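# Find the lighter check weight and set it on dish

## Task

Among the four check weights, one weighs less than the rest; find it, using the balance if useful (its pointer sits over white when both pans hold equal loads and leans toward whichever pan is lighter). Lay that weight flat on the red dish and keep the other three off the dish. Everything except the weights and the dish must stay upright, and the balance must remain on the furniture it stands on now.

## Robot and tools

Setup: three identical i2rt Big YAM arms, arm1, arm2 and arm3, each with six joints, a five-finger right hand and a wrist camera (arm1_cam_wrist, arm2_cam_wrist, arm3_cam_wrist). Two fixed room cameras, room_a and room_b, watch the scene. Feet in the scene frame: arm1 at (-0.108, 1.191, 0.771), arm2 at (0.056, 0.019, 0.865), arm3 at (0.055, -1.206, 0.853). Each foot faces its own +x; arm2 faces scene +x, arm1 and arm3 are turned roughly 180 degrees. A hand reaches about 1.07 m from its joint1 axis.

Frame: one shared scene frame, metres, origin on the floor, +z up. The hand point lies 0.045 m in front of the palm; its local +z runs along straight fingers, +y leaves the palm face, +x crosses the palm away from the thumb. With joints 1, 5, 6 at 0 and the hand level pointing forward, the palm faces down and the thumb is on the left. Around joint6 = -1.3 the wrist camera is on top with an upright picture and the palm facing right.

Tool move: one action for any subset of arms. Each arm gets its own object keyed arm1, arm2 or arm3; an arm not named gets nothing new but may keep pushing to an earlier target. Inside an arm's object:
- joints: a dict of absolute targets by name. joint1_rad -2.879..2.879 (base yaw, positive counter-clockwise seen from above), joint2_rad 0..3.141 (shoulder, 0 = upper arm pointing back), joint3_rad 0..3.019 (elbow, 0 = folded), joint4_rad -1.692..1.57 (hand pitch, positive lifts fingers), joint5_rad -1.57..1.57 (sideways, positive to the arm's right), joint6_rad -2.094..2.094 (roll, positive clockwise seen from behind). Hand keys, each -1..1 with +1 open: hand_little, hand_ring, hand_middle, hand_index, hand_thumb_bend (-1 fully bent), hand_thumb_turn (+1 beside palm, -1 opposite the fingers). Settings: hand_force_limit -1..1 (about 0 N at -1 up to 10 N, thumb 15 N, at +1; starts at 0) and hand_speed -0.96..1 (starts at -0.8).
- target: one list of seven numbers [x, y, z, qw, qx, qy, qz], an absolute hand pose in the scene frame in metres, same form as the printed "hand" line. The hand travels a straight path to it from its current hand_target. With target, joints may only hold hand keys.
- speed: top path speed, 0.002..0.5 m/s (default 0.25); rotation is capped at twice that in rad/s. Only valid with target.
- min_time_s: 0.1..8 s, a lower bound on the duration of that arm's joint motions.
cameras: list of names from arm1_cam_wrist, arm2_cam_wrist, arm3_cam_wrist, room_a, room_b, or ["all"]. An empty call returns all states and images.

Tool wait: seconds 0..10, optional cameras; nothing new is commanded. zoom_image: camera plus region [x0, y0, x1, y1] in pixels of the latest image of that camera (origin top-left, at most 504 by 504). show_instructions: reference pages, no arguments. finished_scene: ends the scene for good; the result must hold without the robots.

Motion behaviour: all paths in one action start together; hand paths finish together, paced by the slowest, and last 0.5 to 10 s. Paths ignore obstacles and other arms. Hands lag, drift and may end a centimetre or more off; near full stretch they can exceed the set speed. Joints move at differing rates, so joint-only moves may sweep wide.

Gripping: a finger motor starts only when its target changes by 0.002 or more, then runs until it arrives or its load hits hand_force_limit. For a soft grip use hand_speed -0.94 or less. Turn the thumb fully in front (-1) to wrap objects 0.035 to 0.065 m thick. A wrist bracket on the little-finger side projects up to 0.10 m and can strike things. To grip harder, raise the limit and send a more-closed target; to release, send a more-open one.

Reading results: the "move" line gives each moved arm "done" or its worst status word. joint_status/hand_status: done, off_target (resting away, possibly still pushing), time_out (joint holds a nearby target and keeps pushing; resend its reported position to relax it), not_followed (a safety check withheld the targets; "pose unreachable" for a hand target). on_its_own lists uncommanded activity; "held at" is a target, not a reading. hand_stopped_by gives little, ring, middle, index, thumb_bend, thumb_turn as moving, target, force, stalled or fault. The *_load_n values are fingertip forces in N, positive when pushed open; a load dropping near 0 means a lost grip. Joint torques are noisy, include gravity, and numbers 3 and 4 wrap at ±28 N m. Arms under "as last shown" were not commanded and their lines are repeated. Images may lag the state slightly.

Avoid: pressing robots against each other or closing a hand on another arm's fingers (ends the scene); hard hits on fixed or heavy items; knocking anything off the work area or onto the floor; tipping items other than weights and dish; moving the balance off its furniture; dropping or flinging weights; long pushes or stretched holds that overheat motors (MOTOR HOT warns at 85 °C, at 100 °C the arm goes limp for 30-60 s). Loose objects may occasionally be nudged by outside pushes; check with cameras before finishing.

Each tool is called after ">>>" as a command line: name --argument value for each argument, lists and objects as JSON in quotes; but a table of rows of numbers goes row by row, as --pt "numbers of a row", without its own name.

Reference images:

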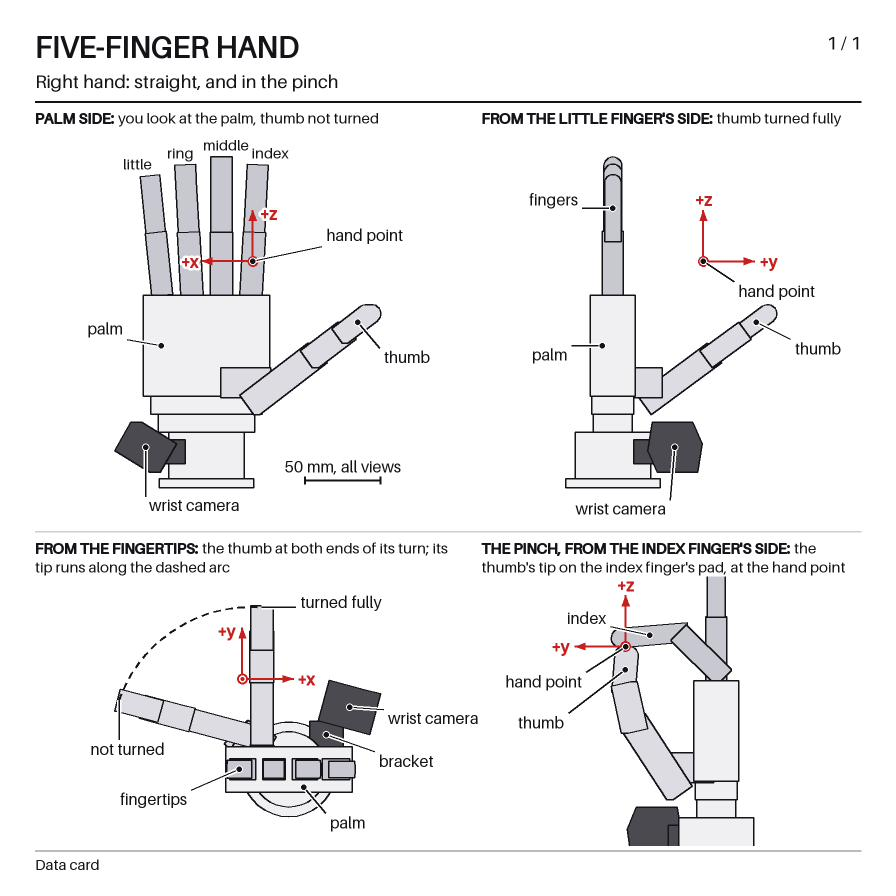

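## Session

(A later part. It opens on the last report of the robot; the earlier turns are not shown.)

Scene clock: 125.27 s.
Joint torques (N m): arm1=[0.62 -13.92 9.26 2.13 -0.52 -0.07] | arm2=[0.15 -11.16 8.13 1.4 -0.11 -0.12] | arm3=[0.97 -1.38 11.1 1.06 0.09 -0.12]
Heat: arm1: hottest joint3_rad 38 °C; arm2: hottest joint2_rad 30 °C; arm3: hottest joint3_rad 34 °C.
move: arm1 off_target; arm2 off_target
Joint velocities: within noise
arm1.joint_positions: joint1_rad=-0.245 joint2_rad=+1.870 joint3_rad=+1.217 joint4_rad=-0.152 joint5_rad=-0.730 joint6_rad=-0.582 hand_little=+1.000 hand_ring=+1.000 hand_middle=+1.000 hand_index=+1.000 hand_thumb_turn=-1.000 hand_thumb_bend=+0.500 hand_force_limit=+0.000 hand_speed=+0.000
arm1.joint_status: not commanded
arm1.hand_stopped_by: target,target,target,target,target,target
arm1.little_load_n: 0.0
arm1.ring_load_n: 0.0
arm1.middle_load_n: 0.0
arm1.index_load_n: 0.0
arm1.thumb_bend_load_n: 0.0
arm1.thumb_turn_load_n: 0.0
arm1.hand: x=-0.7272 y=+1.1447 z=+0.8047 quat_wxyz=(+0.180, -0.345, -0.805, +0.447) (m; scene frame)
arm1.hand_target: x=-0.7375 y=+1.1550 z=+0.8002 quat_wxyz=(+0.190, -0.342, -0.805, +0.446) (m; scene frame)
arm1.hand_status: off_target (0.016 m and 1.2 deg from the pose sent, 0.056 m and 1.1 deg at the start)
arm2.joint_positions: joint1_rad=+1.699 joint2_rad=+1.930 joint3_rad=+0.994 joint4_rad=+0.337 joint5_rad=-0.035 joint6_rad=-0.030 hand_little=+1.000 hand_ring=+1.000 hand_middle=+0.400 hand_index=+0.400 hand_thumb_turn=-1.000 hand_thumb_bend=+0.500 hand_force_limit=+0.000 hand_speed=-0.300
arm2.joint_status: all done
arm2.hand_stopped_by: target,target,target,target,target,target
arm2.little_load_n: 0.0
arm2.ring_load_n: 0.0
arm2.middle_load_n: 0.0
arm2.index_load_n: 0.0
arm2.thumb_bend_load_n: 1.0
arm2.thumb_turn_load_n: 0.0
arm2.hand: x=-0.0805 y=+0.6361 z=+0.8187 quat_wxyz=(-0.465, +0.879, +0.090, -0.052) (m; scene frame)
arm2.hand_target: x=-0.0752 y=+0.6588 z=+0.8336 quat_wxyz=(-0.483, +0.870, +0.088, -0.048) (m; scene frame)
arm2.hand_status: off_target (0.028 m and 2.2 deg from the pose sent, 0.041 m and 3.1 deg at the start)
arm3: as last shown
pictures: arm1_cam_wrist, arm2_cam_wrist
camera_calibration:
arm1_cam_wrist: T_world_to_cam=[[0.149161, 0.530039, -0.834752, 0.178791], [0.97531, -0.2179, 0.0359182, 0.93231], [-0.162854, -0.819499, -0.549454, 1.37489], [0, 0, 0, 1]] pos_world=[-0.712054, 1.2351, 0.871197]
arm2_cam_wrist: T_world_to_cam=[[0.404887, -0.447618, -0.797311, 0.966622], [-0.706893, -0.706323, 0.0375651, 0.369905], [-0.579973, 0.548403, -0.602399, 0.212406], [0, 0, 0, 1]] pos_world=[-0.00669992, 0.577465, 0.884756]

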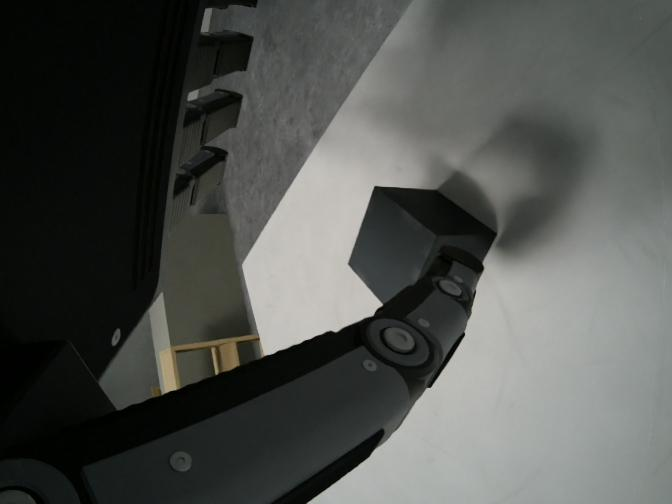

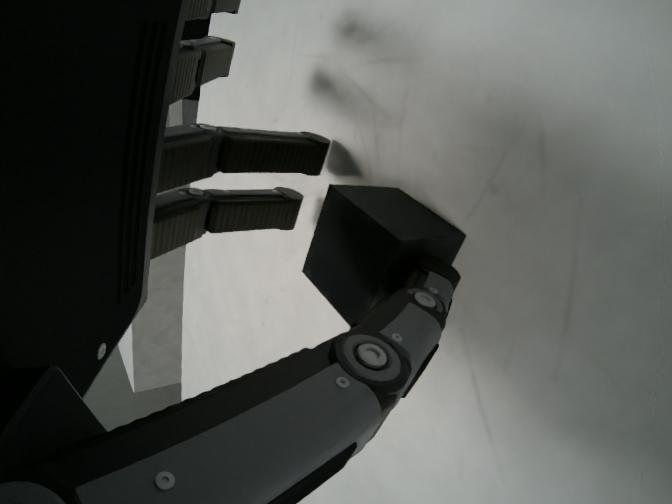

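>>> move --arm1 '{"target": [-0.733, 1.154, 0.786, 0.1895, -0.3418, -0.8051, 0.4463], "speed": 0.1}' --arm2 '{"target": [-0.0755, 0.660, 0.827, 0.4825, -0.8703, -0.0877, 0.0486], "speed": 0.08}' --cameras '["arm1_cam_wrist", "arm2_cam_wrist"]'

>>> zoom_image --camera "arm1_cam_wrist" --region '[240, 120, 520, 400]'

>>> zoom_image --camera "arm2_cam_wrist" --region '[240, 120, 520, 400]'

Scene clock: 127.30 s.
Joint torques (N m): arm1=[0.15 -13.27 7.09 2.17 -0.51 -0.08] | arm2=[0.26 -10.99 7.76 1.95 -0.12 -0.12] | arm3=[1.26 -1.08 11.14 1.05 0.08 -0.14]
Heat: arm1: hottest joint3_rad 38 °C; arm2: hottest joint2_rad 30 °C; arm3: hottest joint3_rad 34 °C.
move: arm1 off_target; arm2 off_target
Joint velocities: within noise
arm1.joint_positions: joint1_rad=-0.245 joint2_rad=+1.875 joint3_rad=+1.217 joint4_rad=-0.113 joint5_rad=-0.730 joint6_rad=-0.582 hand_little=+1.000 hand_ring=+1.000 hand_middle=+1.000 hand_index=+1.000 hand_thumb_turn=-1.000 hand_thumb_bend=+0.500 hand_force_limit=+0.000 hand_speed=+0.000
arm1.joint_status: not commanded
arm1.hand_stopped_by: target,target,target,target,target,target
arm1.little_load_n: 0.0
arm1.ring_load_n: -0.5
arm1.middle_load_n: 0.0
arm1.index_load_n: 0.0
arm1.thumb_bend_load_n: 0.0
arm1.thumb_turn_load_n: 0.0
arm1.hand: x=-0.7346 y=+1.1457 z=+0.8059 quat_wxyz=(+0.194, -0.337, -0.803, +0.451) (m; scene frame)
arm1.hand_target: x=-0.7324 y=+1.1538 z=+0.7865 quat_wxyz=(+0.190, -0.342, -0.805, +0.446) (m; scene frame)
arm1.hand_status: off_target (0.022 m and 0.9 deg from the pose sent, 0.022 m and 1.2 deg at the start)
arm2.joint_positions: joint1_rad=+1.699 joint2_rad=+1.940 joint3_rad=+0.997 joint4_rad=+0.338 joint5_rad=-0.035 joint6_rad=-0.030 hand_little=+1.000 hand_ring=+1.000 hand_middle=+0.400 hand_index=+0.400 hand_thumb_turn=-1.000 hand_thumb_bend=+0.500 hand_force_limit=+0.000 hand_speed=-0.300
arm2.joint_status: not commanded
arm2.hand_stopped_by: target,target,target,target,target,target
arm2.little_load_n: 0.0
arm2.ring_load_n: 0.0
arm2.middle_load_n: 0.0
arm2.index_load_n: 0.0
arm2.thumb_bend_load_n: 0.5
arm2.thumb_turn_load_n: 0.0
arm2.hand: x=-0.0806 y=+0.6361 z=+0.8143 quat_wxyz=(-0.463, +0.880, +0.090, -0.051) (m; scene frame)
arm2.hand_target: x=-0.0752 y=+0.6588 z=+0.8277 quat_wxyz=(-0.482, +0.870, +0.088, -0.048) (m; scene frame)
arm2.hand_status: off_target (0.028 m and 2.6 deg from the pose sent, 0.026 m and 2.2 deg at the start)
arm3: as last shown
arm3.middle_load_n: -0.5
pictures: arm1_cam_wrist, arm2_cam_wrist
camera_calibration:
arm1_cam_wrist: T_world_to_cam=[[0.121303, 0.533633, -0.836972, 0.157573], [0.97596, -0.217935, 0.00249673, 0.967148], [-0.181073, -0.817154, -0.547241, 1.35717], [0, 0, 0, 1]] pos_world=[-0.717264, 1.23571, 0.872168]
arm2_cam_wrist: T_world_to_cam=[[0.405989, -0.451913, -0.794322, 0.963495], [-0.706752, -0.706296, 0.0406014, 0.367567], [-0.579375, 0.544905, -0.606139, 0.215049], [0, 0, 0, 1]] pos_world=[-0.00679584, 0.577846, 0.880751]

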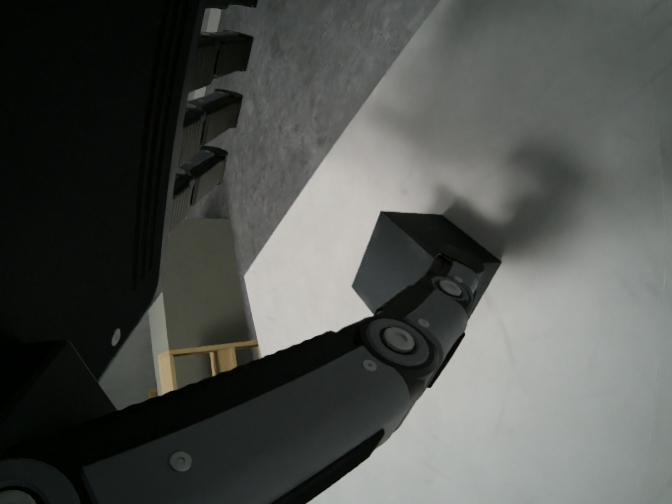

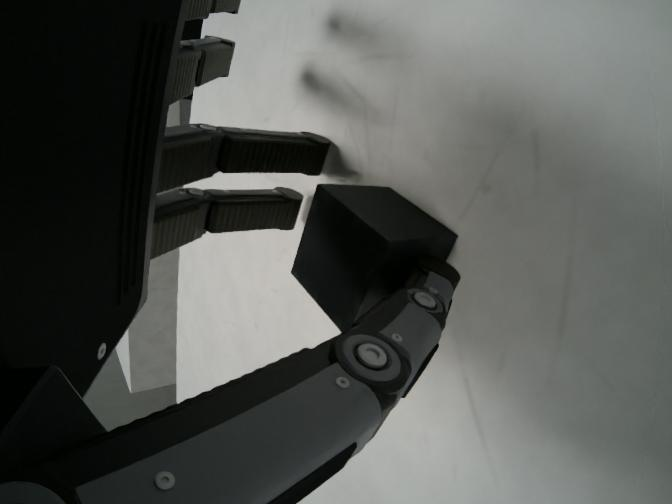

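Scaled by 1.800 from the camera's 672x504 image, which has a finer 960x720 frame.

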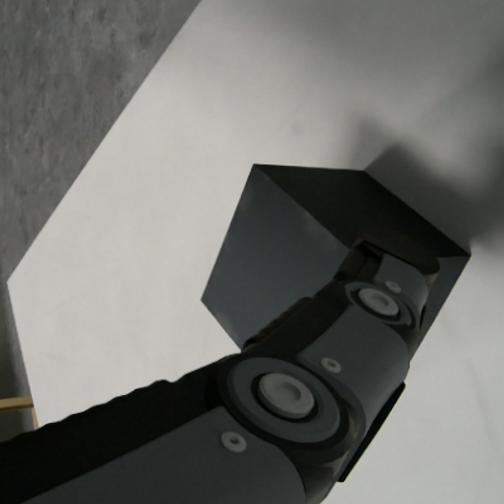

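Scaled by 1.800 from the camera's 672x504 image, which has a finer 960x720 frame.

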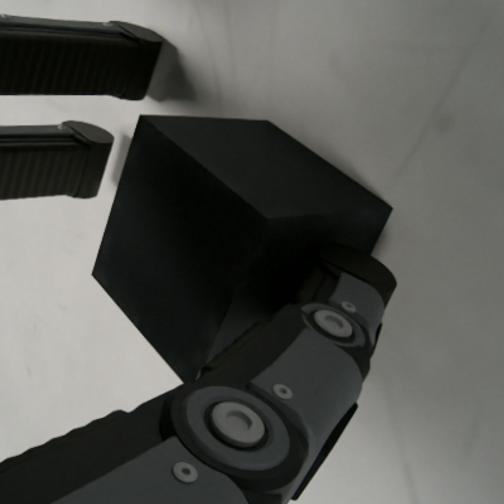

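>>> move --arm1 '{"target": [-0.720, 1.167, 0.827, 0.1895, -0.3418, -0.8051, 0.4463], "speed": 0.15}' --arm2 '{"joints": {"hand_index": -0.5, "hand_middle": -0.5, "hand_speed": -0.88, "hand_force_limit": 0}}' --cameras '["arm1_cam_wrist", "arm2_cam_wrist"]'

>>> zoom_image --camera "arm1_cam_wrist" --region '[280, 120, 560, 400]'

Scene clock: 130.80 s.
Joint torques (N m): arm1=[0.32 -15.09 7.47 1.31 -0.56 -0.08] | arm2=[0.21 -11.34 7.46 1.92 -0.1 -0.12] | arm3=[1.14 -1.32 11.15 1.06 0.09 -0.12]
Heat: arm1: hottest joint3_rad 38 °C; arm2: hottest joint2_rad 30 °C; arm3: hottest joint3_rad 34 °C.
move: arm1 done; arm2 off_target
Joint velocities: within noise
arm1.joint_positions: joint1_rad=-0.272 joint2_rad=+1.823 joint3_rad=+1.217 joint4_rad=-0.197 joint5_rad=-0.749 joint6_rad=-0.607 hand_little=+1.000 hand_ring=+1.000 hand_middle=+1.000 hand_index=+1.000 hand_thumb_turn=-1.000 hand_thumb_bend=+0.500 hand_force_limit=+0.000 hand_speed=+0.000
arm1.joint_status: not commanded
arm1.hand_stopped_by: target,target,target,target,target,target
arm1.little_load_n: 0.0
arm1.ring_load_n: 0.0
arm1.middle_load_n: 0.0
arm1.index_load_n: 0.0
arm1.thumb_bend_load_n: 0.0
arm1.thumb_turn_load_n: 0.0
arm1.hand: x=-0.7224 y=+1.1593 z=+0.8281 quat_wxyz=(+0.188, -0.341, -0.804, +0.449) (m; scene frame)
arm1.hand_target: x=-0.7201 y=+1.1669 z=+0.8270 quat_wxyz=(+0.190, -0.342, -0.805, +0.446) (m; scene frame)
arm1.hand_status: done (0.008 m and 0.4 deg from the pose sent, 0.033 m and 0.9 deg at the start)
arm2.joint_positions: joint1_rad=+1.699 joint2_rad=+1.942 joint3_rad=+1.001 joint4_rad=+0.338 joint5_rad=-0.035 joint6_rad=-0.030 hand_little=+1.000 hand_ring=+1.000 hand_middle=-0.010 hand_index=-0.043 hand_thumb_turn=-1.000 hand_thumb_bend=+0.502 hand_force_limit=+0.000 hand_speed=-0.880
arm2.joint_status: hand_middle off_target (ended at -0.010, target -0.500); hand_index off_target (ended at -0.043, target -0.500); the others done
arm2.hand_stopped_by: target,target,force,force,target,target
arm2.little_load_n: 0.0
arm2.ring_load_n: 0.0
arm2.middle_load_n: 4.5
arm2.index_load_n: 7.0
arm2.thumb_bend_load_n: 9.0
arm2.thumb_turn_load_n: -1.5
arm2.hand: x=-0.0809 y=+0.6380 z=+0.8146 quat_wxyz=(-0.464, +0.880, +0.090, -0.051) (m; scene frame)
arm2.hand_target: x=-0.0752 y=+0.6588 z=+0.8278 quat_wxyz=(-0.483, +0.870, +0.088, -0.048) (m; scene frame)
arm2.hand_status: not commanded
arm3: as last shown
arm3.middle_load_n: 0.0
arm3.index_load_n: 0.5
pictures: arm1_cam_wrist, arm2_cam_wrist
camera_calibration:
arm1_cam_wrist: T_world_to_cam=[[0.134365, 0.531615, -0.836261, 0.178622], [0.97556, -0.219035, 0.0175059, 0.946734], [-0.173864, -0.818175, -0.548053, 1.3898], [0, 0, 0, 1]] pos_world=[-0.705962, 1.2495, 0.894482]
arm2_cam_wrist: T_world_to_cam=[[0.405807, -0.450397, -0.795275, 0.964429], [-0.706738, -0.706376, 0.0394212, 0.369643], [-0.579519, 0.546054, -0.604965, 0.212306], [0, 0, 0, 1]] pos_world=[-0.00709665, 0.579553, 0.880853]

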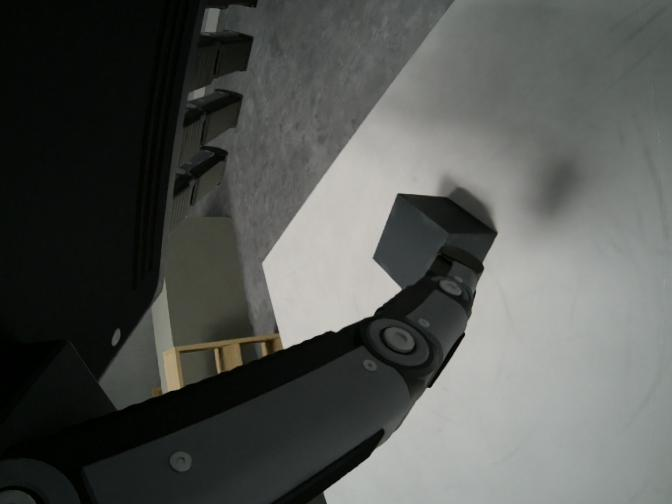

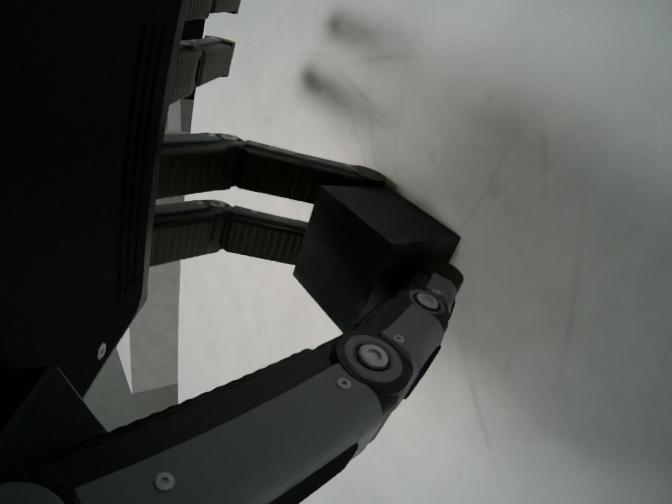

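Scaled by 1.800 from the camera's 672x504 image, which has a finer 960x720 frame.

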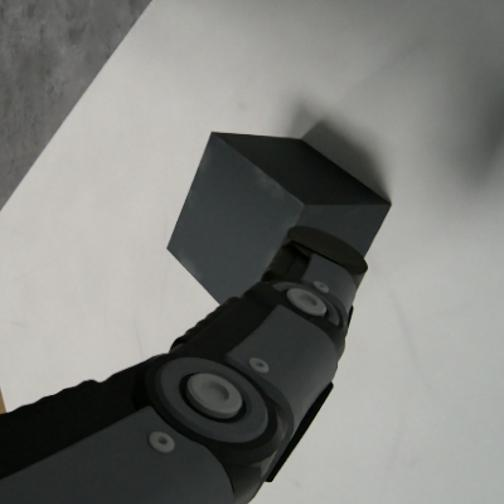

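>>> move --arm1 '{"target": [-0.711, 1.155, 0.797, 0.1895, -0.3418, -0.8051, 0.4463], "speed": 0.12}' --arm2 '{"target": [-0.060, 0.62, 0.97, 0.4825, -0.8703, -0.0877, 0.0486], "speed": 0.2}' --cameras '["arm1_cam_wrist", "arm2_cam_wrist"]'

>>> zoom_image --camera "arm1_cam_wrist" --region '[240, 120, 520, 400]'

Scene clock: 134.23 s.
Joint torques (N m): arm1=[2.67 -13.16 6.84 2.04 -0.36 0.11] | arm2=[-0.03 -11.63 7.54 1.5 -0.16 -0.11] | arm3=[1.26 -1.49 11.12 1.09 0.07 -0.14]
Heat: arm1: hottest joint3_rad 37 °C; arm2: hottest joint2_rad 30 °C; arm3: hottest joint3_rad 34 °C.
move: arm1 off_target; arm2 off_target
Joint velocities: within noise
arm1.joint_positions: joint1_rad=-0.272 joint2_rad=+1.823 joint3_rad=+1.161 joint4_rad=-0.119 joint5_rad=-0.740 joint6_rad=-0.607 hand_little=+1.000 hand_ring=+1.000 hand_middle=+1.000 hand_index=+1.000 hand_thumb_turn=-1.000 hand_thumb_bend=+0.500 hand_force_limit=+0.000 hand_speed=+0.000
arm1.joint_status: not commanded
arm1.hand_stopped_by: target,target,target,target,target,target
arm1.little_load_n: 0.0
arm1.ring_load_n: 0.0
arm1.middle_load_n: 0.0
arm1.index_load_n: 0.0
arm1.thumb_bend_load_n: 0.0
arm1.thumb_turn_load_n: 0.0
arm1.hand: x=-0.7149 y=+1.1595 z=+0.8123 quat_wxyz=(+0.199, -0.338, -0.803, +0.448) (m; scene frame)
arm1.hand_target: x=-0.7107 y=+1.1551 z=+0.7973 quat_wxyz=(+0.189, -0.342, -0.805, +0.446) (m; scene frame)
arm1.hand_status: off_target (0.016 m and 1.2 deg from the pose sent, 0.033 m and 0.4 deg at the start)
arm2.joint_positions: joint1_rad=+1.684 joint2_rad=+1.621 joint3_rad=+0.996 joint4_rad=+0.017 joint5_rad=-0.048 joint6_rad=-0.039 hand_little=+1.000 hand_ring=+1.000 hand_middle=-0.010 hand_index=-0.043 hand_thumb_turn=-1.000 hand_thumb_bend=+0.502 hand_force_limit=+0.000 hand_speed=-0.880
arm2.joint_status: not commanded
arm2.hand_stopped_by: target,target,force,force,target,target
arm2.little_load_n: 0.0
arm2.ring_load_n: -0.5
arm2.middle_load_n: 3.5
arm2.index_load_n: 6.5
arm2.thumb_bend_load_n: 10.0
arm2.thumb_turn_load_n: -1.5
arm2.hand: x=-0.0674 y=+0.6094 z=+0.9454 quat_wxyz=(-0.462, +0.881, +0.090, -0.051) (m; scene frame)
arm2.hand_target: x=-0.0599 y=+0.6195 z=+0.9698 quat_wxyz=(-0.482, +0.870, +0.088, -0.048) (m; scene frame)
arm2.hand_status: off_target (0.028 m and 2.7 deg from the pose sent, 0.158 m and 2.5 deg at the start)
arm3: as last shown
arm3.index_load_n: 0.0
arm3.thumb_turn_load_n: 0.5
pictures: arm1_cam_wrist, arm2_cam_wrist
camera_calibration:
arm1_cam_wrist: T_world_to_cam=[[0.120766, 0.53895, -0.833635, 0.143901], [0.974252, -0.225414, -0.00459479, 0.964114], [-0.19039, -0.811616, -0.552296, 1.36658], [0, 0, 0, 1]] pos_world=[-0.696486, 1.2489, 0.879146]
arm2_cam_wrist: T_world_to_cam=[[0.407007, -0.453785, -0.792732, 1.0499], [-0.706499, -0.706486, 0.0416816, 0.351784], [-0.578969, 0.543099, -0.608143, 0.319692], [0, 0, 0, 1]] pos_world=[0.00630749, 0.551337, 1.01205]

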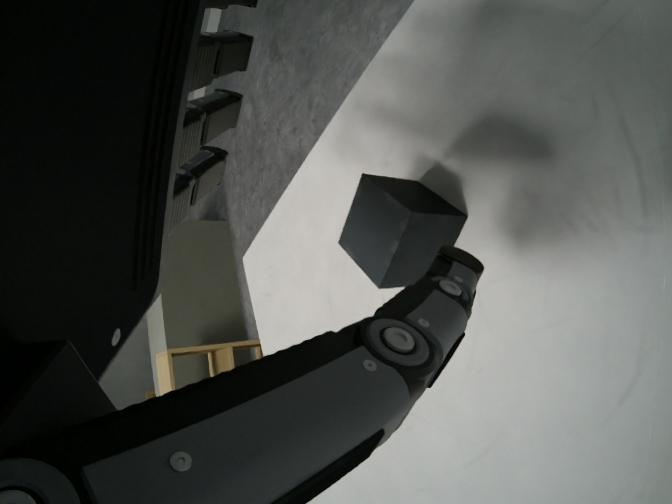

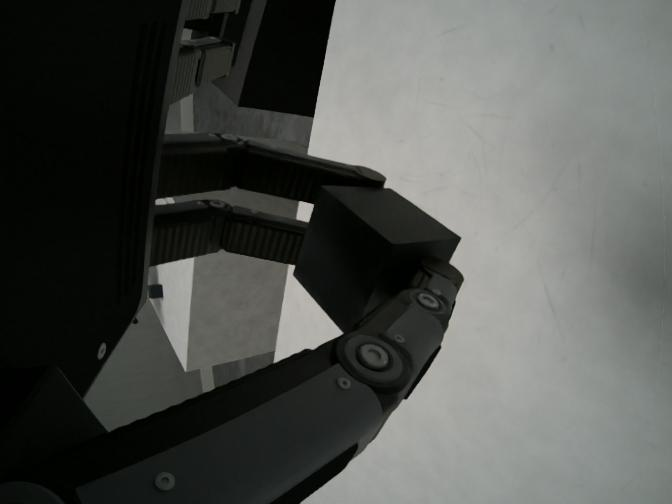

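Scaled by 1.800 from the camera's 672x504 image, which has a finer 960x720 frame.

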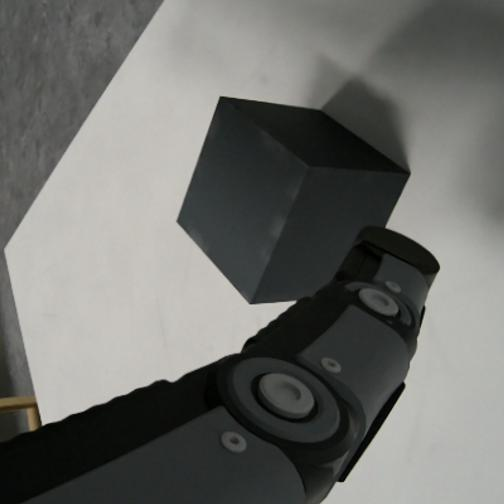

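>>> move --arm1 '{"target": [-0.710, 1.142, 0.780, 0.1895, -0.3418, -0.8051, 0.4463], "speed": 0.12}' --arm2 '{"joints": {"joint1_rad": -2.0, "joint2_rad": 1.4, "joint5_rad": -0.3}, "min_time_s": 3.3}' --cameras '["arm1_cam_wrist", "arm2_cam_wrist"]'

>>> zoom_image --camera "arm1_cam_wrist" --region '[240, 120, 520, 400]'

Scene clock: 139.07 s.
Joint torques (N m): arm1=[3.02 -12.51 6.6 2.28 -0.34 0.18] | arm2=[0.67 -10.46 8.28 1.7 -0.19 -0.06] | arm3=[1.32 -1.55 11.18 1.01 0.08 -0.13]
Heat: arm1: hottest joint3_rad 37 °C; arm2: hottest joint2_rad 30 °C; arm3: hottest joint3_rad 34 °C.
move: arm1 off_target; arm2 done
Joint velocities: within noise
arm1.joint_positions: joint1_rad=-0.254 joint2_rad=+1.839 joint3_rad=+1.135 joint4_rad=-0.057 joint5_rad=-0.723 joint6_rad=-0.597 hand_little=+1.000 hand_ring=+1.000 hand_middle=+1.000 hand_index=+1.000 hand_thumb_turn=-1.000 hand_thumb_bend=+0.500 hand_force_limit=+0.000 hand_speed=+0.000
arm1.joint_status: not commanded
arm1.hand_stopped_by: target,target,target,target,target,target
arm1.little_load_n: 0.0
arm1.ring_load_n: 0.0
arm1.middle_load_n: 0.0
arm1.index_load_n: 0.0
arm1.thumb_bend_load_n: 0.0
arm1.thumb_turn_load_n: 0.0
arm1.hand: x=-0.7148 y=+1.1507 z=+0.7987 quat_wxyz=(+0.205, -0.334, -0.804, +0.447) (m; scene frame)
arm1.hand_target: x=-0.7093 y=+1.1422 z=+0.7804 quat_wxyz=(+0.189, -0.342, -0.805, +0.446) (m; scene frame)
arm1.hand_status: off_target (0.021 m and 2.0 deg from the pose sent, 0.037 m and 1.2 deg at the start)
arm2.joint_positions: joint1_rad=-1.993 joint2_rad=+1.432 joint3_rad=+0.996 joint4_rad=+0.014 joint5_rad=-0.297 joint6_rad=-0.044 hand_little=+1.000 hand_ring=+1.000 hand_middle=-0.010 hand_index=-0.043 hand_thumb_turn=-1.000 hand_thumb_bend=+0.502 hand_force_limit=+0.000 hand_speed=-0.880
arm2.joint_status: all done
arm2.hand_stopped_by: target,target,force,force,target,target
arm2.little_load_n: 0.0
arm2.ring_load_n: 0.0
arm2.middle_load_n: 3.5
arm2.index_load_n: 6.5
arm2.thumb_bend_load_n: 10.0
arm2.thumb_turn_load_n: -1.5
arm2.hand: x=-0.0872 y=-0.5562 z=+1.0606 quat_wxyz=(-0.001, -0.060, -0.832, +0.552) (m; scene frame)
arm2.hand_target: x=-0.0915 y=-0.5584 z=+1.0894 quat_wxyz=(+0.008, -0.055, -0.818, +0.573) (m; scene frame)
arm2.hand_status: not commanded
arm3.joint_positions: joint1_rad=-1.391 joint2_rad=+0.647 joint3_rad=+1.415 joint4_rad=-1.239 joint5_rad=-0.002 joint6_rad=-1.291 hand_little=+1.000 hand_ring=+1.000 hand_middle=+1.000 hand_index=+1.000 hand_thumb_turn=-1.000 hand_thumb_bend=+0.000 hand_force_limit=+0.000 hand_speed=+0.300
arm3.joint_status: not commanded
arm3.hand_stopped_by: target,target,target,target,target,target
arm3.little_load_n: 0.0
arm3.ring_load_n: 0.0
arm3.middle_load_n: 0.0
arm3.index_load_n: 0.0
arm3.thumb_bend_load_n: 0.0
arm3.thumb_turn_load_n: 0.0
arm3.hand: x=+0.0517 y=-0.9459 z=+1.3672 quat_wxyz=(+0.446, -0.626, -0.580, -0.269) (m; scene frame)
arm3.hand_target: x=+0.0555 y=-0.9496 z=+1.3751 quat_wxyz=(+0.447, -0.625, -0.578, -0.276) (m; scene frame)
arm3.hand_status: not commanded
pictures: arm1_cam_wrist, arm2_cam_wrist
camera_calibration:
arm1_cam_wrist: T_world_to_cam=[[0.109941, 0.545749, -0.830705, 0.119365], [0.974218, -0.224826, -0.0187693, 0.972607], [-0.197008, -0.807224, -0.556396, 1.34545], [0, 0, 0, 1]] pos_world=[-0.695589, 1.23961, 0.866018]
arm2_cam_wrist: T_world_to_cam=[[-0.212628, 0.381967, -0.899383, 1.14426], [0.890338, 0.454973, -0.0172625, 0.357252], [0.402602, -0.804425, -0.43682, 0.165748], [0, 0, 0, 1]] pos_world=[-0.141503, -0.46628, 1.1077]

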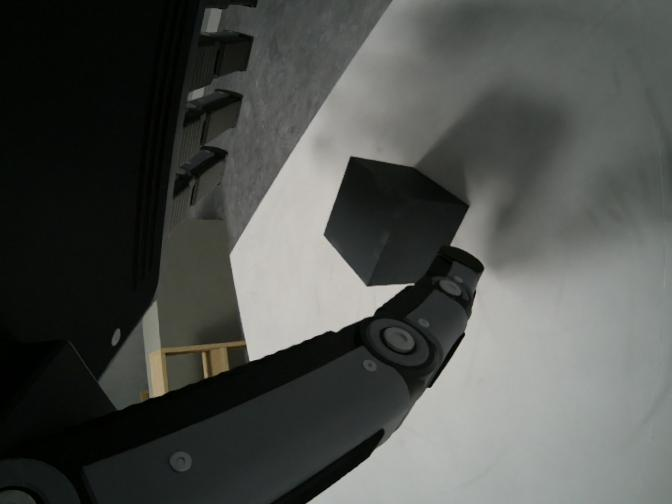

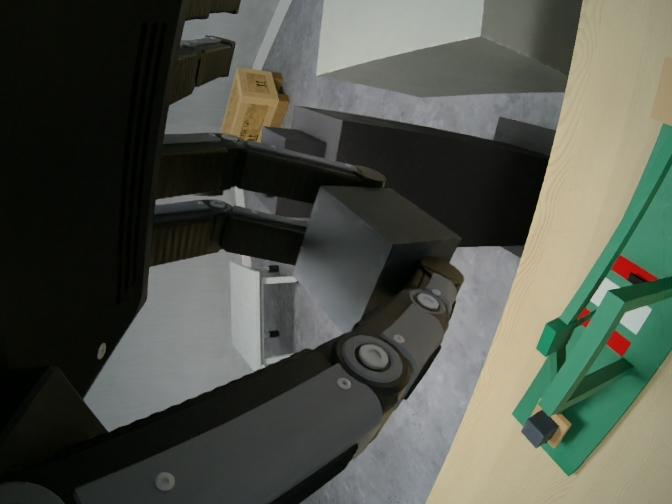

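Scaled by 1.800 from the camera's 672x504 image, which has a finer 960x720 frame.

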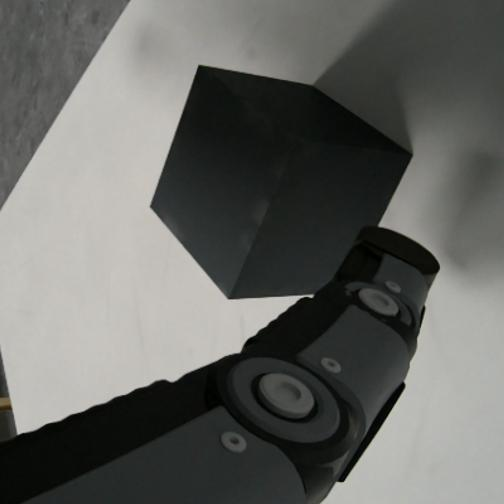

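>>> move --arm1 '{"target": [-0.720, 1.129, 0.772, 0.1895, -0.3418, -0.8051, 0.4463], "speed": 0.1, "joints": {"hand_index": 0.4, "hand_middle": 0.4, "hand_speed": -0.3, "hand_force_limit": 0}}' --arm2 '{"target": [-0.195, -0.622, 0.865, 0, 0, 0.8746, -0.4849], "speed": 0.2}' --cameras '["arm1_cam_wrist", "arm2_cam_wrist", "arm3_cam_wrist"]'

>>> zoom_image --camera "arm1_cam_wrist" --region '[240, 120, 520, 400]'

>>> zoom_image --camera "arm2_cam_wrist" --region '[280, 60, 672, 400]'

Scene clock: 143.60 s.
Joint torques (N m): arm1=[2.9 -12.92 7.92 2.09 -0.32 0.23] | arm2=[-0.15 -14.51 9.37 1.66 -0.39 -0.08] | arm3=[1.32 -1.55 11.14 1.06 0.1 -0.15]
Heat: arm1: hottest joint3_rad 36 °C; arm2: hottest joint2_rad 30 °C; arm3: hottest joint3_rad 34 °C.
move: arm1 off_target; arm2 off_target
Joint velocities: within noise
arm1.joint_positions: joint1_rad=-0.230 joint2_rad=+1.869 joint3_rad=+1.135 joint4_rad=-0.029 joint5_rad=-0.704 joint6_rad=-0.572 hand_little=+1.000 hand_ring=+1.000 hand_middle=+0.400 hand_index=+0.400 hand_thumb_turn=-1.000 hand_thumb_bend=+0.500 hand_force_limit=+0.000 hand_speed=-0.300
arm1.joint_status: all done
arm1.hand_stopped_by: target,target,target,target,target,target
arm1.little_load_n: 0.0
arm1.ring_load_n: -0.5
arm1.middle_load_n: 0.0
arm1.index_load_n: 0.0
arm1.thumb_bend_load_n: 0.0
arm1.thumb_turn_load_n: 0.0
arm1.hand: x=-0.7166 y=+1.1379 z=+0.7837 quat_wxyz=(+0.198, -0.339, -0.805, +0.445) (m; scene frame)
arm1.hand_target: x=-0.7194 y=+1.1292 z=+0.7721 quat_wxyz=(+0.189, -0.342, -0.805, +0.446) (m; scene frame)
arm1.hand_status: off_target (0.015 m and 1.1 deg from the pose sent, 0.035 m and 2.0 deg at the start)
arm2.joint_positions: joint1_rad=-2.101 joint2_rad=+2.001 joint3_rad=+1.194 joint4_rad=+0.098 joint5_rad=-0.426 joint6_rad=-0.271 hand_little=+1.000 hand_ring=+1.000 hand_middle=-0.010 hand_index=-0.043 hand_thumb_turn=-1.000 hand_thumb_bend=+0.502 hand_force_limit=+0.000 hand_speed=-0.880
arm2.joint_status: not commanded
arm2.hand_stopped_by: target,target,force,force,target,target
arm2.little_load_n: 0.0
arm2.ring_load_n: 0.0
arm2.middle_load_n: 4.0
arm2.index_load_n: 6.5
arm2.thumb_bend_load_n: 10.0
arm2.thumb_turn_load_n: -1.5
arm2.hand: x=-0.1726 y=-0.5952 z=+0.8276 quat_wxyz=(-0.020, -0.010, -0.893, +0.450) (m; scene frame)
arm2.hand_target: x=-0.1941 y=-0.6195 z=+0.8662 quat_wxyz=(+0.001, +0.000, -0.875, +0.485) (m; scene frame)
arm2.hand_status: off_target (0.051 m and 5.1 deg from the pose sent, 0.233 m and 11.4 deg at the start)
arm3: as last shown
pictures: arm1_cam_wrist, arm2_cam_wrist, arm3_cam_wrist
camera_calibration:
arm1_cam_wrist: T_world_to_cam=[[0.125607, 0.543358, -0.830051, 0.127571], [0.97399, -0.22659, -0.000939103, 0.959124], [-0.188592, -0.808344, -0.557686, 1.3347], [0, 0, 0, 1]] pos_world=[-0.698487, 1.22691, 0.851134]
arm2_cam_wrist: T_world_to_cam=[[-0.276243, 0.552587, -0.786344, 0.928472], [0.833989, 0.544454, 0.0896226, 0.402134], [0.477652, -0.631045, -0.611253, 0.327503], [0, 0, 0, 1]] pos_world=[-0.235324, -0.525336, 0.894246]
arm3_cam_wrist: T_world_to_cam=[[0.984913, 0.1686, -0.0389952, 0.164306], [0.131345, -0.875035, -0.465899, -0.20887], [-0.112673, 0.453748, -0.883978, 1.75834], [0, 0, 0, 1]] pos_world=[0.063725, -1.00832, 1.46343]

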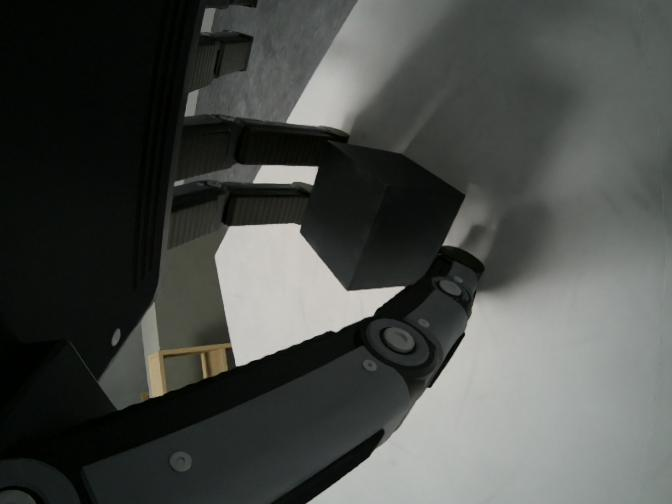

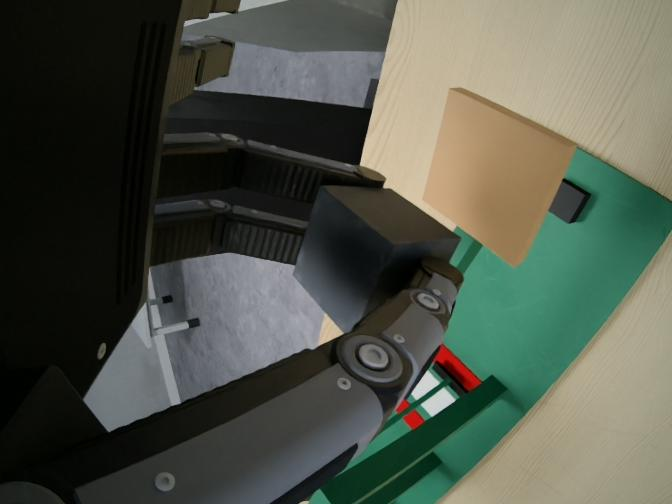

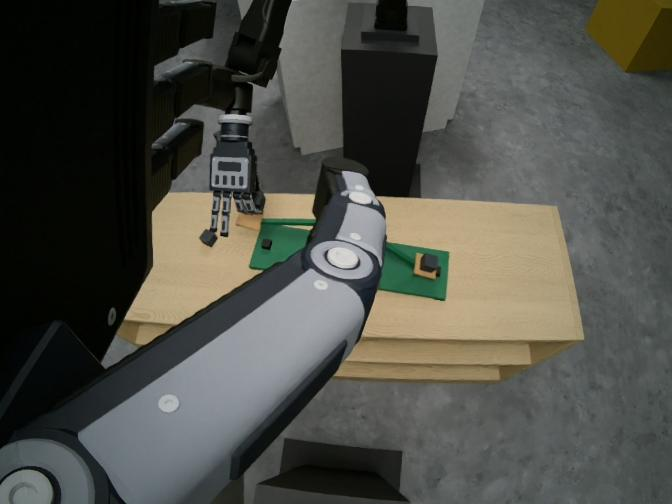

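Scaled by 1.800 from the camera's 672x504 image, which has a finer 960x720 frame.

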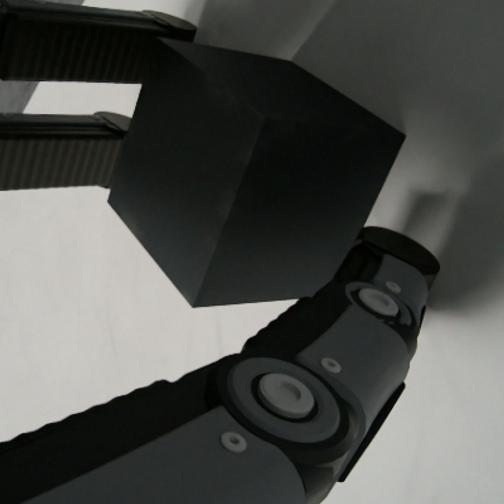

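Scaled by 1.286 from the camera's 672x504 image, which has a finer 960x720 frame.

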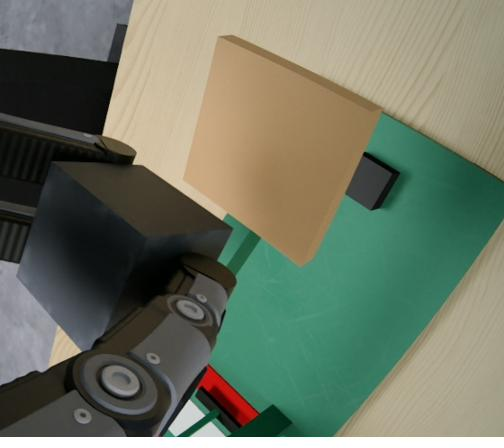

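>>> move --arm1 '{"target": [-0.730, 1.127, 0.781, 0.1895, -0.3418, -0.8051, 0.4463], "speed": 0.08}' --arm2 '{"target": [-0.190, -0.622, 0.785, 0, 0, 0.8746, -0.4849], "speed": 0.06}' --cameras '["arm1_cam_wrist", "arm2_cam_wrist", "arm3_cam_wrist"]'

>>> zoom_image --camera "arm1_cam_wrist" --region '[240, 120, 520, 400]'

>>> zoom_image --camera "arm2_cam_wrist" --region '[280, 60, 672, 400]'

Scene clock: 148.13 s.
Joint torques (N m): arm1=[2.96 -12.45 10.43 1.21 -0.32 0.2] | arm2=[0.62 -13.98 7.3 2.45 0.17 -0.11] | arm3=[0.91 -1.44 11.14 1.06 0.08 -0.12]
Heat: arm1: hottest joint3_rad 36 °C; arm2: hottest joint2_rad 31 °C; arm3: hottest joint3_rad 34 °C.
move: arm1 off_target; arm2 off_target
Joint velocities: within noise
arm1.joint_positions: joint1_rad=-0.225 joint2_rad=+1.871 joint3_rad=+1.135 joint4_rad=-0.035 joint5_rad=-0.700 joint6_rad=-0.566 hand_little=+1.000 hand_ring=+1.000 hand_middle=+0.400 hand_index=+0.400 hand_thumb_turn=-1.000 hand_thumb_bend=+0.500 hand_force_limit=+0.000 hand_speed=-0.300
arm1.joint_status: not commanded
arm1.hand_stopped_by: target,target,target,target,target,target
arm1.little_load_n: 0.0
arm1.ring_load_n: 0.0
arm1.middle_load_n: 0.0
arm1.index_load_n: 0.0
arm1.thumb_bend_load_n: 0.0
arm1.thumb_turn_load_n: 0.0
arm1.hand: x=-0.7151 y=+1.1351 z=+0.7817 quat_wxyz=(+0.194, -0.342, -0.805, +0.444) (m; scene frame)
arm1.hand_target: x=-0.7291 y=+1.1269 z=+0.7811 quat_wxyz=(+0.190, -0.342, -0.805, +0.446) (m; scene frame)
arm1.hand_status: off_target (0.017 m and 0.6 deg from the pose sent, 0.017 m and 1.1 deg at the start)
arm2.joint_positions: joint1_rad=-2.101 joint2_rad=+2.135 joint3_rad=+1.194 joint4_rad=+0.254 joint5_rad=-0.434 joint6_rad=-0.264 hand_little=+1.000 hand_ring=+1.000 hand_middle=-0.010 hand_index=-0.043 hand_thumb_turn=-1.000 hand_thumb_bend=+0.502 hand_force_limit=+0.000 hand_speed=-0.880
arm2.joint_status: not commanded
arm2.hand_stopped_by: target,target,force,force,target,target
arm2.little_load_n: 0.5
arm2.ring_load_n: 0.0
arm2.middle_load_n: 3.0
arm2.index_load_n: 6.5
arm2.thumb_bend_load_n: 10.0
arm2.thumb_turn_load_n: -0.5
arm2.hand: x=-0.1739 y=-0.6004 z=+0.7662 quat_wxyz=(-0.020, -0.008, -0.888, +0.460) (m; scene frame)
arm2.hand_target: x=-0.1894 y=-0.6207 z=+0.7861 quat_wxyz=(+0.000, +0.000, -0.875, +0.485) (m; scene frame)
arm2.hand_status: off_target (0.033 m and 4.1 deg from the pose sent, 0.053 m and 5.1 deg at the start)
arm3: as last shown
arm3.thumb_bend_load_n: 0.5
pictures: arm1_cam_wrist, arm2_cam_wrist, arm3_cam_wrist
camera_calibration:
arm1_cam_wrist: T_world_to_cam=[[0.135509, 0.541954, -0.829411, 0.135439], [0.973693, -0.227629, 0.0103444, 0.949114], [-0.183192, -0.808994, -0.558543, 1.33692], [0, 0, 0, 1]] pos_world=[-0.697586, 1.2242, 0.849244]
arm2_cam_wrist: T_world_to_cam=[[-0.277565, 0.53507, -0.797908, 0.88086], [0.832618, 0.548319, 0.0780591, 0.422433], [0.479275, -0.642686, -0.597703, 0.270183], [0, 0, 0, 1]] pos_world=[-0.236722, -0.529308, 0.83136]
arm3_cam_wrist: T_world_to_cam=[[0.984913, 0.1686, -0.0389952, 0.164306], [0.131345, -0.875035, -0.465899, -0.20887], [-0.112673, 0.453748, -0.883978, 1.75834], [0, 0, 0, 1]] pos_world=[0.063725, -1.00832, 1.46343]

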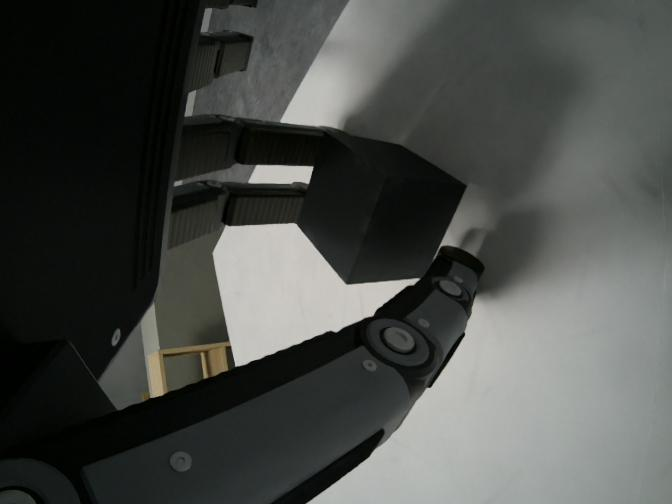

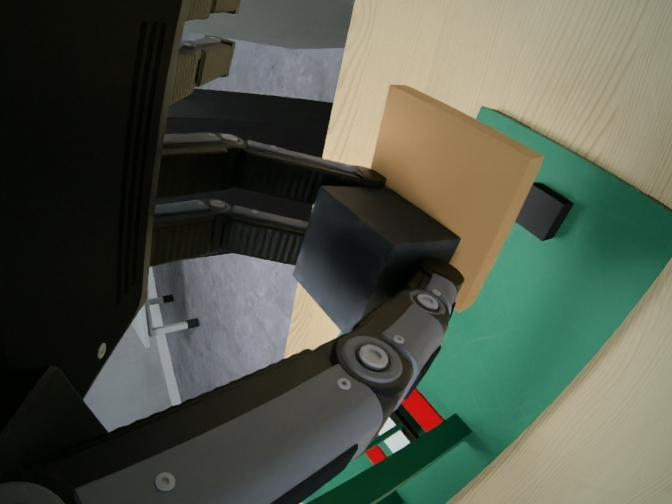

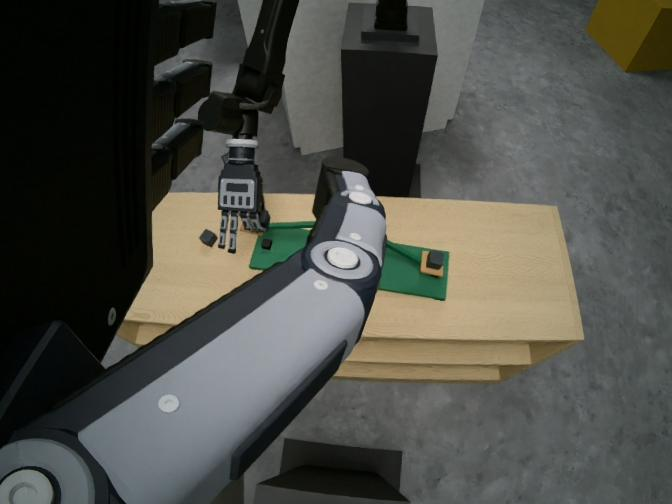

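Scaled by 1.800 from the camera's 672x504 image, which has a finer 960x720 frame.

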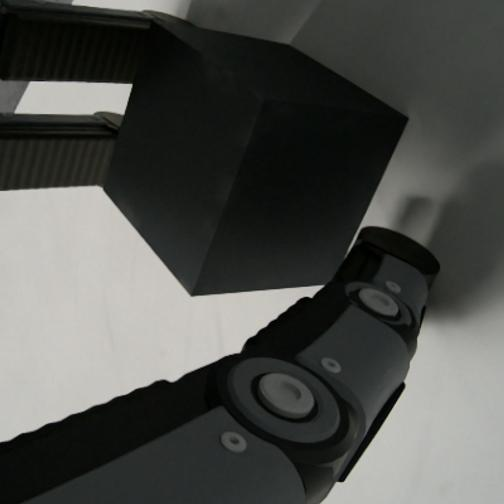

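Scaled by 1.286 from the camera's 672x504 image, which has a finer 960x720 frame.

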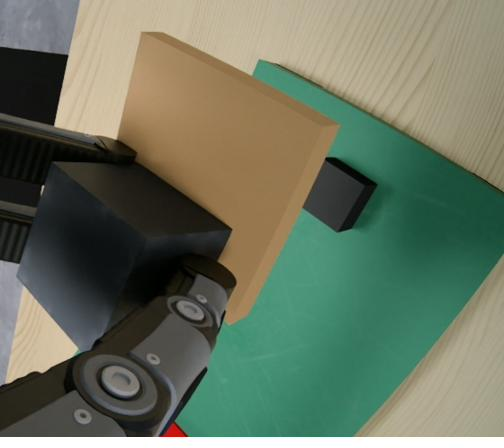

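>>> move --arm1 '{"target": [-0.738, 1.126, 0.794, 0.1895, -0.3418, -0.8051, 0.4463], "speed": 0.08}' --arm2 '{"target": [-0.215, -0.622, 0.815, 0, 0, 0.8746, -0.4849], "speed": 0.1}' --cameras '["arm1_cam_wrist", "arm2_cam_wrist"]'

>>> zoom_image --camera "arm1_cam_wrist" --region '[240, 120, 520, 400]'

>>> zoom_image --camera "arm2_cam_wrist" --region '[280, 60, 672, 400]'

Scene clock: 150.27 s.
Joint torques (N m): arm1=[3.02 -13.39 10.48 1.42 -0.34 0.2] | arm2=[-1.49 -15.56 8.77 1.29 0.03 -0.29] | arm3=[1.08 -1.2 11.12 1.07 0.07 -0.14]
Heat: arm1: hottest joint3_rad 36 °C; arm2: hottest joint2_rad 31 °C; arm3: hottest joint3_rad 34 °C.
move: arm1 off_target; arm2 off_target
Joint velocities: within noise
arm1.joint_positions: joint1_rad=-0.221 joint2_rad=+1.871 joint3_rad=+1.172 joint4_rad=-0.074 joint5_rad=-0.698 joint6_rad=-0.563 hand_little=+1.000 hand_ring=+1.000 hand_middle=+0.400 hand_index=+0.400 hand_thumb_turn=-1.000 hand_thumb_bend=+0.500 hand_force_limit=+0.000 hand_speed=-0.300
arm1.joint_status: not commanded
arm1.hand_stopped_by: target,target,target,target,target,target
arm1.little_load_n: 0.0
arm1.ring_load_n: 0.0
arm1.middle_load_n: 0.0
arm1.index_load_n: 0.0
arm1.thumb_bend_load_n: 0.0
arm1.thumb_turn_load_n: 0.0
arm1.hand: x=-0.7233 y=+1.1340 z=+0.7917 quat_wxyz=(+0.191, -0.343, -0.806, +0.443) (m; scene frame)
arm1.hand_target: x=-0.7373 y=+1.1258 z=+0.7942 quat_wxyz=(+0.190, -0.342, -0.805, +0.446) (m; scene frame)
arm1.hand_status: off_target (0.017 m and 0.5 deg from the pose sent, 0.027 m and 0.6 deg at the start)
arm2.joint_positions: joint1_rad=-2.112 joint2_rad=+2.118 joint3_rad=+1.216 joint4_rad=+0.189 joint5_rad=-0.460 joint6_rad=-0.272 hand_little=+1.000 hand_ring=+1.000 hand_middle=-0.010 hand_index=-0.043 hand_thumb_turn=-1.000 hand_thumb_bend=+0.502 hand_force_limit=+0.000 hand_speed=-0.880
arm2.joint_status: not commanded
arm2.hand_stopped_by: target,target,force,force,target,target
arm2.little_load_n: 0.0
arm2.ring_load_n: 0.0
arm2.middle_load_n: 3.5
arm2.index_load_n: 6.5
arm2.thumb_bend_load_n: 10.5
arm2.thumb_turn_load_n: -1.0
arm2.hand: x=-0.1771 y=-0.5995 z=+0.7772 quat_wxyz=(-0.032, -0.007, -0.891, +0.453) (m; scene frame)
arm2.hand_target: x=-0.2140 y=-0.6191 z=+0.8162 quat_wxyz=(+0.001, +0.000, -0.875, +0.484) (m; scene frame)
arm2.hand_status: off_target (0.058 m and 5.6 deg from the pose sent, 0.067 m and 4.1 deg at the start)
arm3: as last shown
arm3.thumb_bend_load_n: 0.0
arm3.thumb_turn_load_n: 0.5
pictures: arm1_cam_wrist, arm2_cam_wrist
camera_calibration:
arm1_cam_wrist: T_world_to_cam=[[0.139631, 0.541291, -0.829161, 0.148867], [0.973728, -0.227174, 0.0156723, 0.952046], [-0.179881, -0.809565, -0.558791, 1.34332], [0, 0, 0, 1]] pos_world=[-0.706183, 1.2232, 0.859149]
arm2_cam_wrist: T_world_to_cam=[[-0.268144, 0.54328, -0.795579, 0.893045], [0.823404, 0.55794, 0.10348, 0.408173], [0.500104, -0.627335, -0.596947, 0.291169], [0, 0, 0, 1]] pos_world=[-0.242242, -0.530248, 0.842063]

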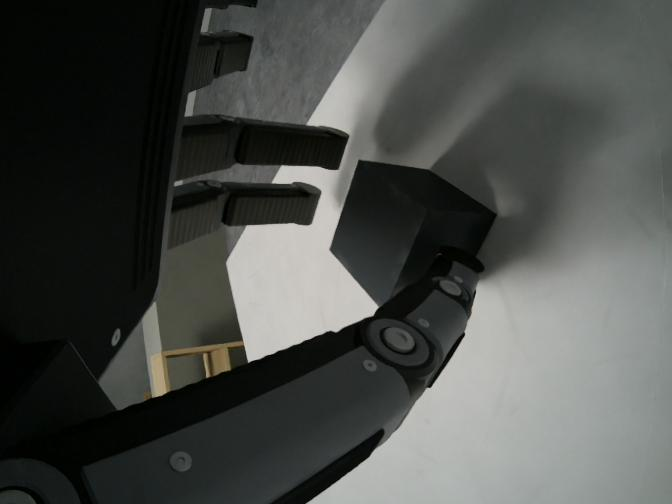

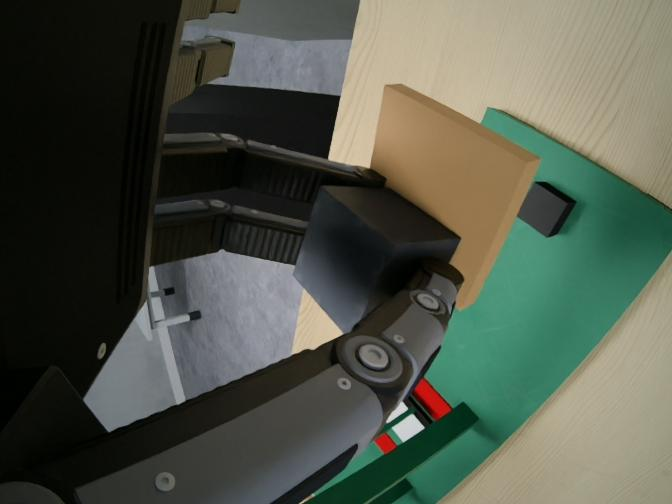

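Scaled by 1.800 from the camera's 672x504 image, which has a finer 960x720 frame.

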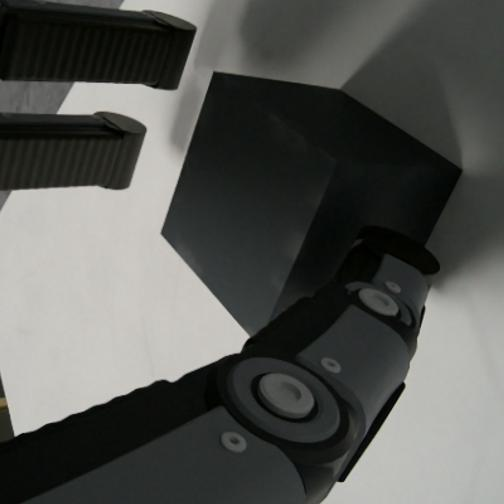

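Scaled by 1.286 from the camera's 672x504 image, which has a finer 960x720 frame.

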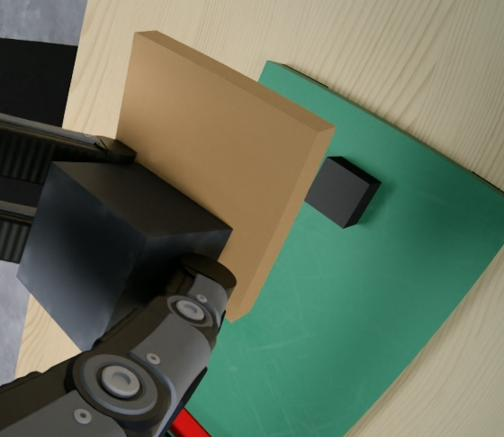

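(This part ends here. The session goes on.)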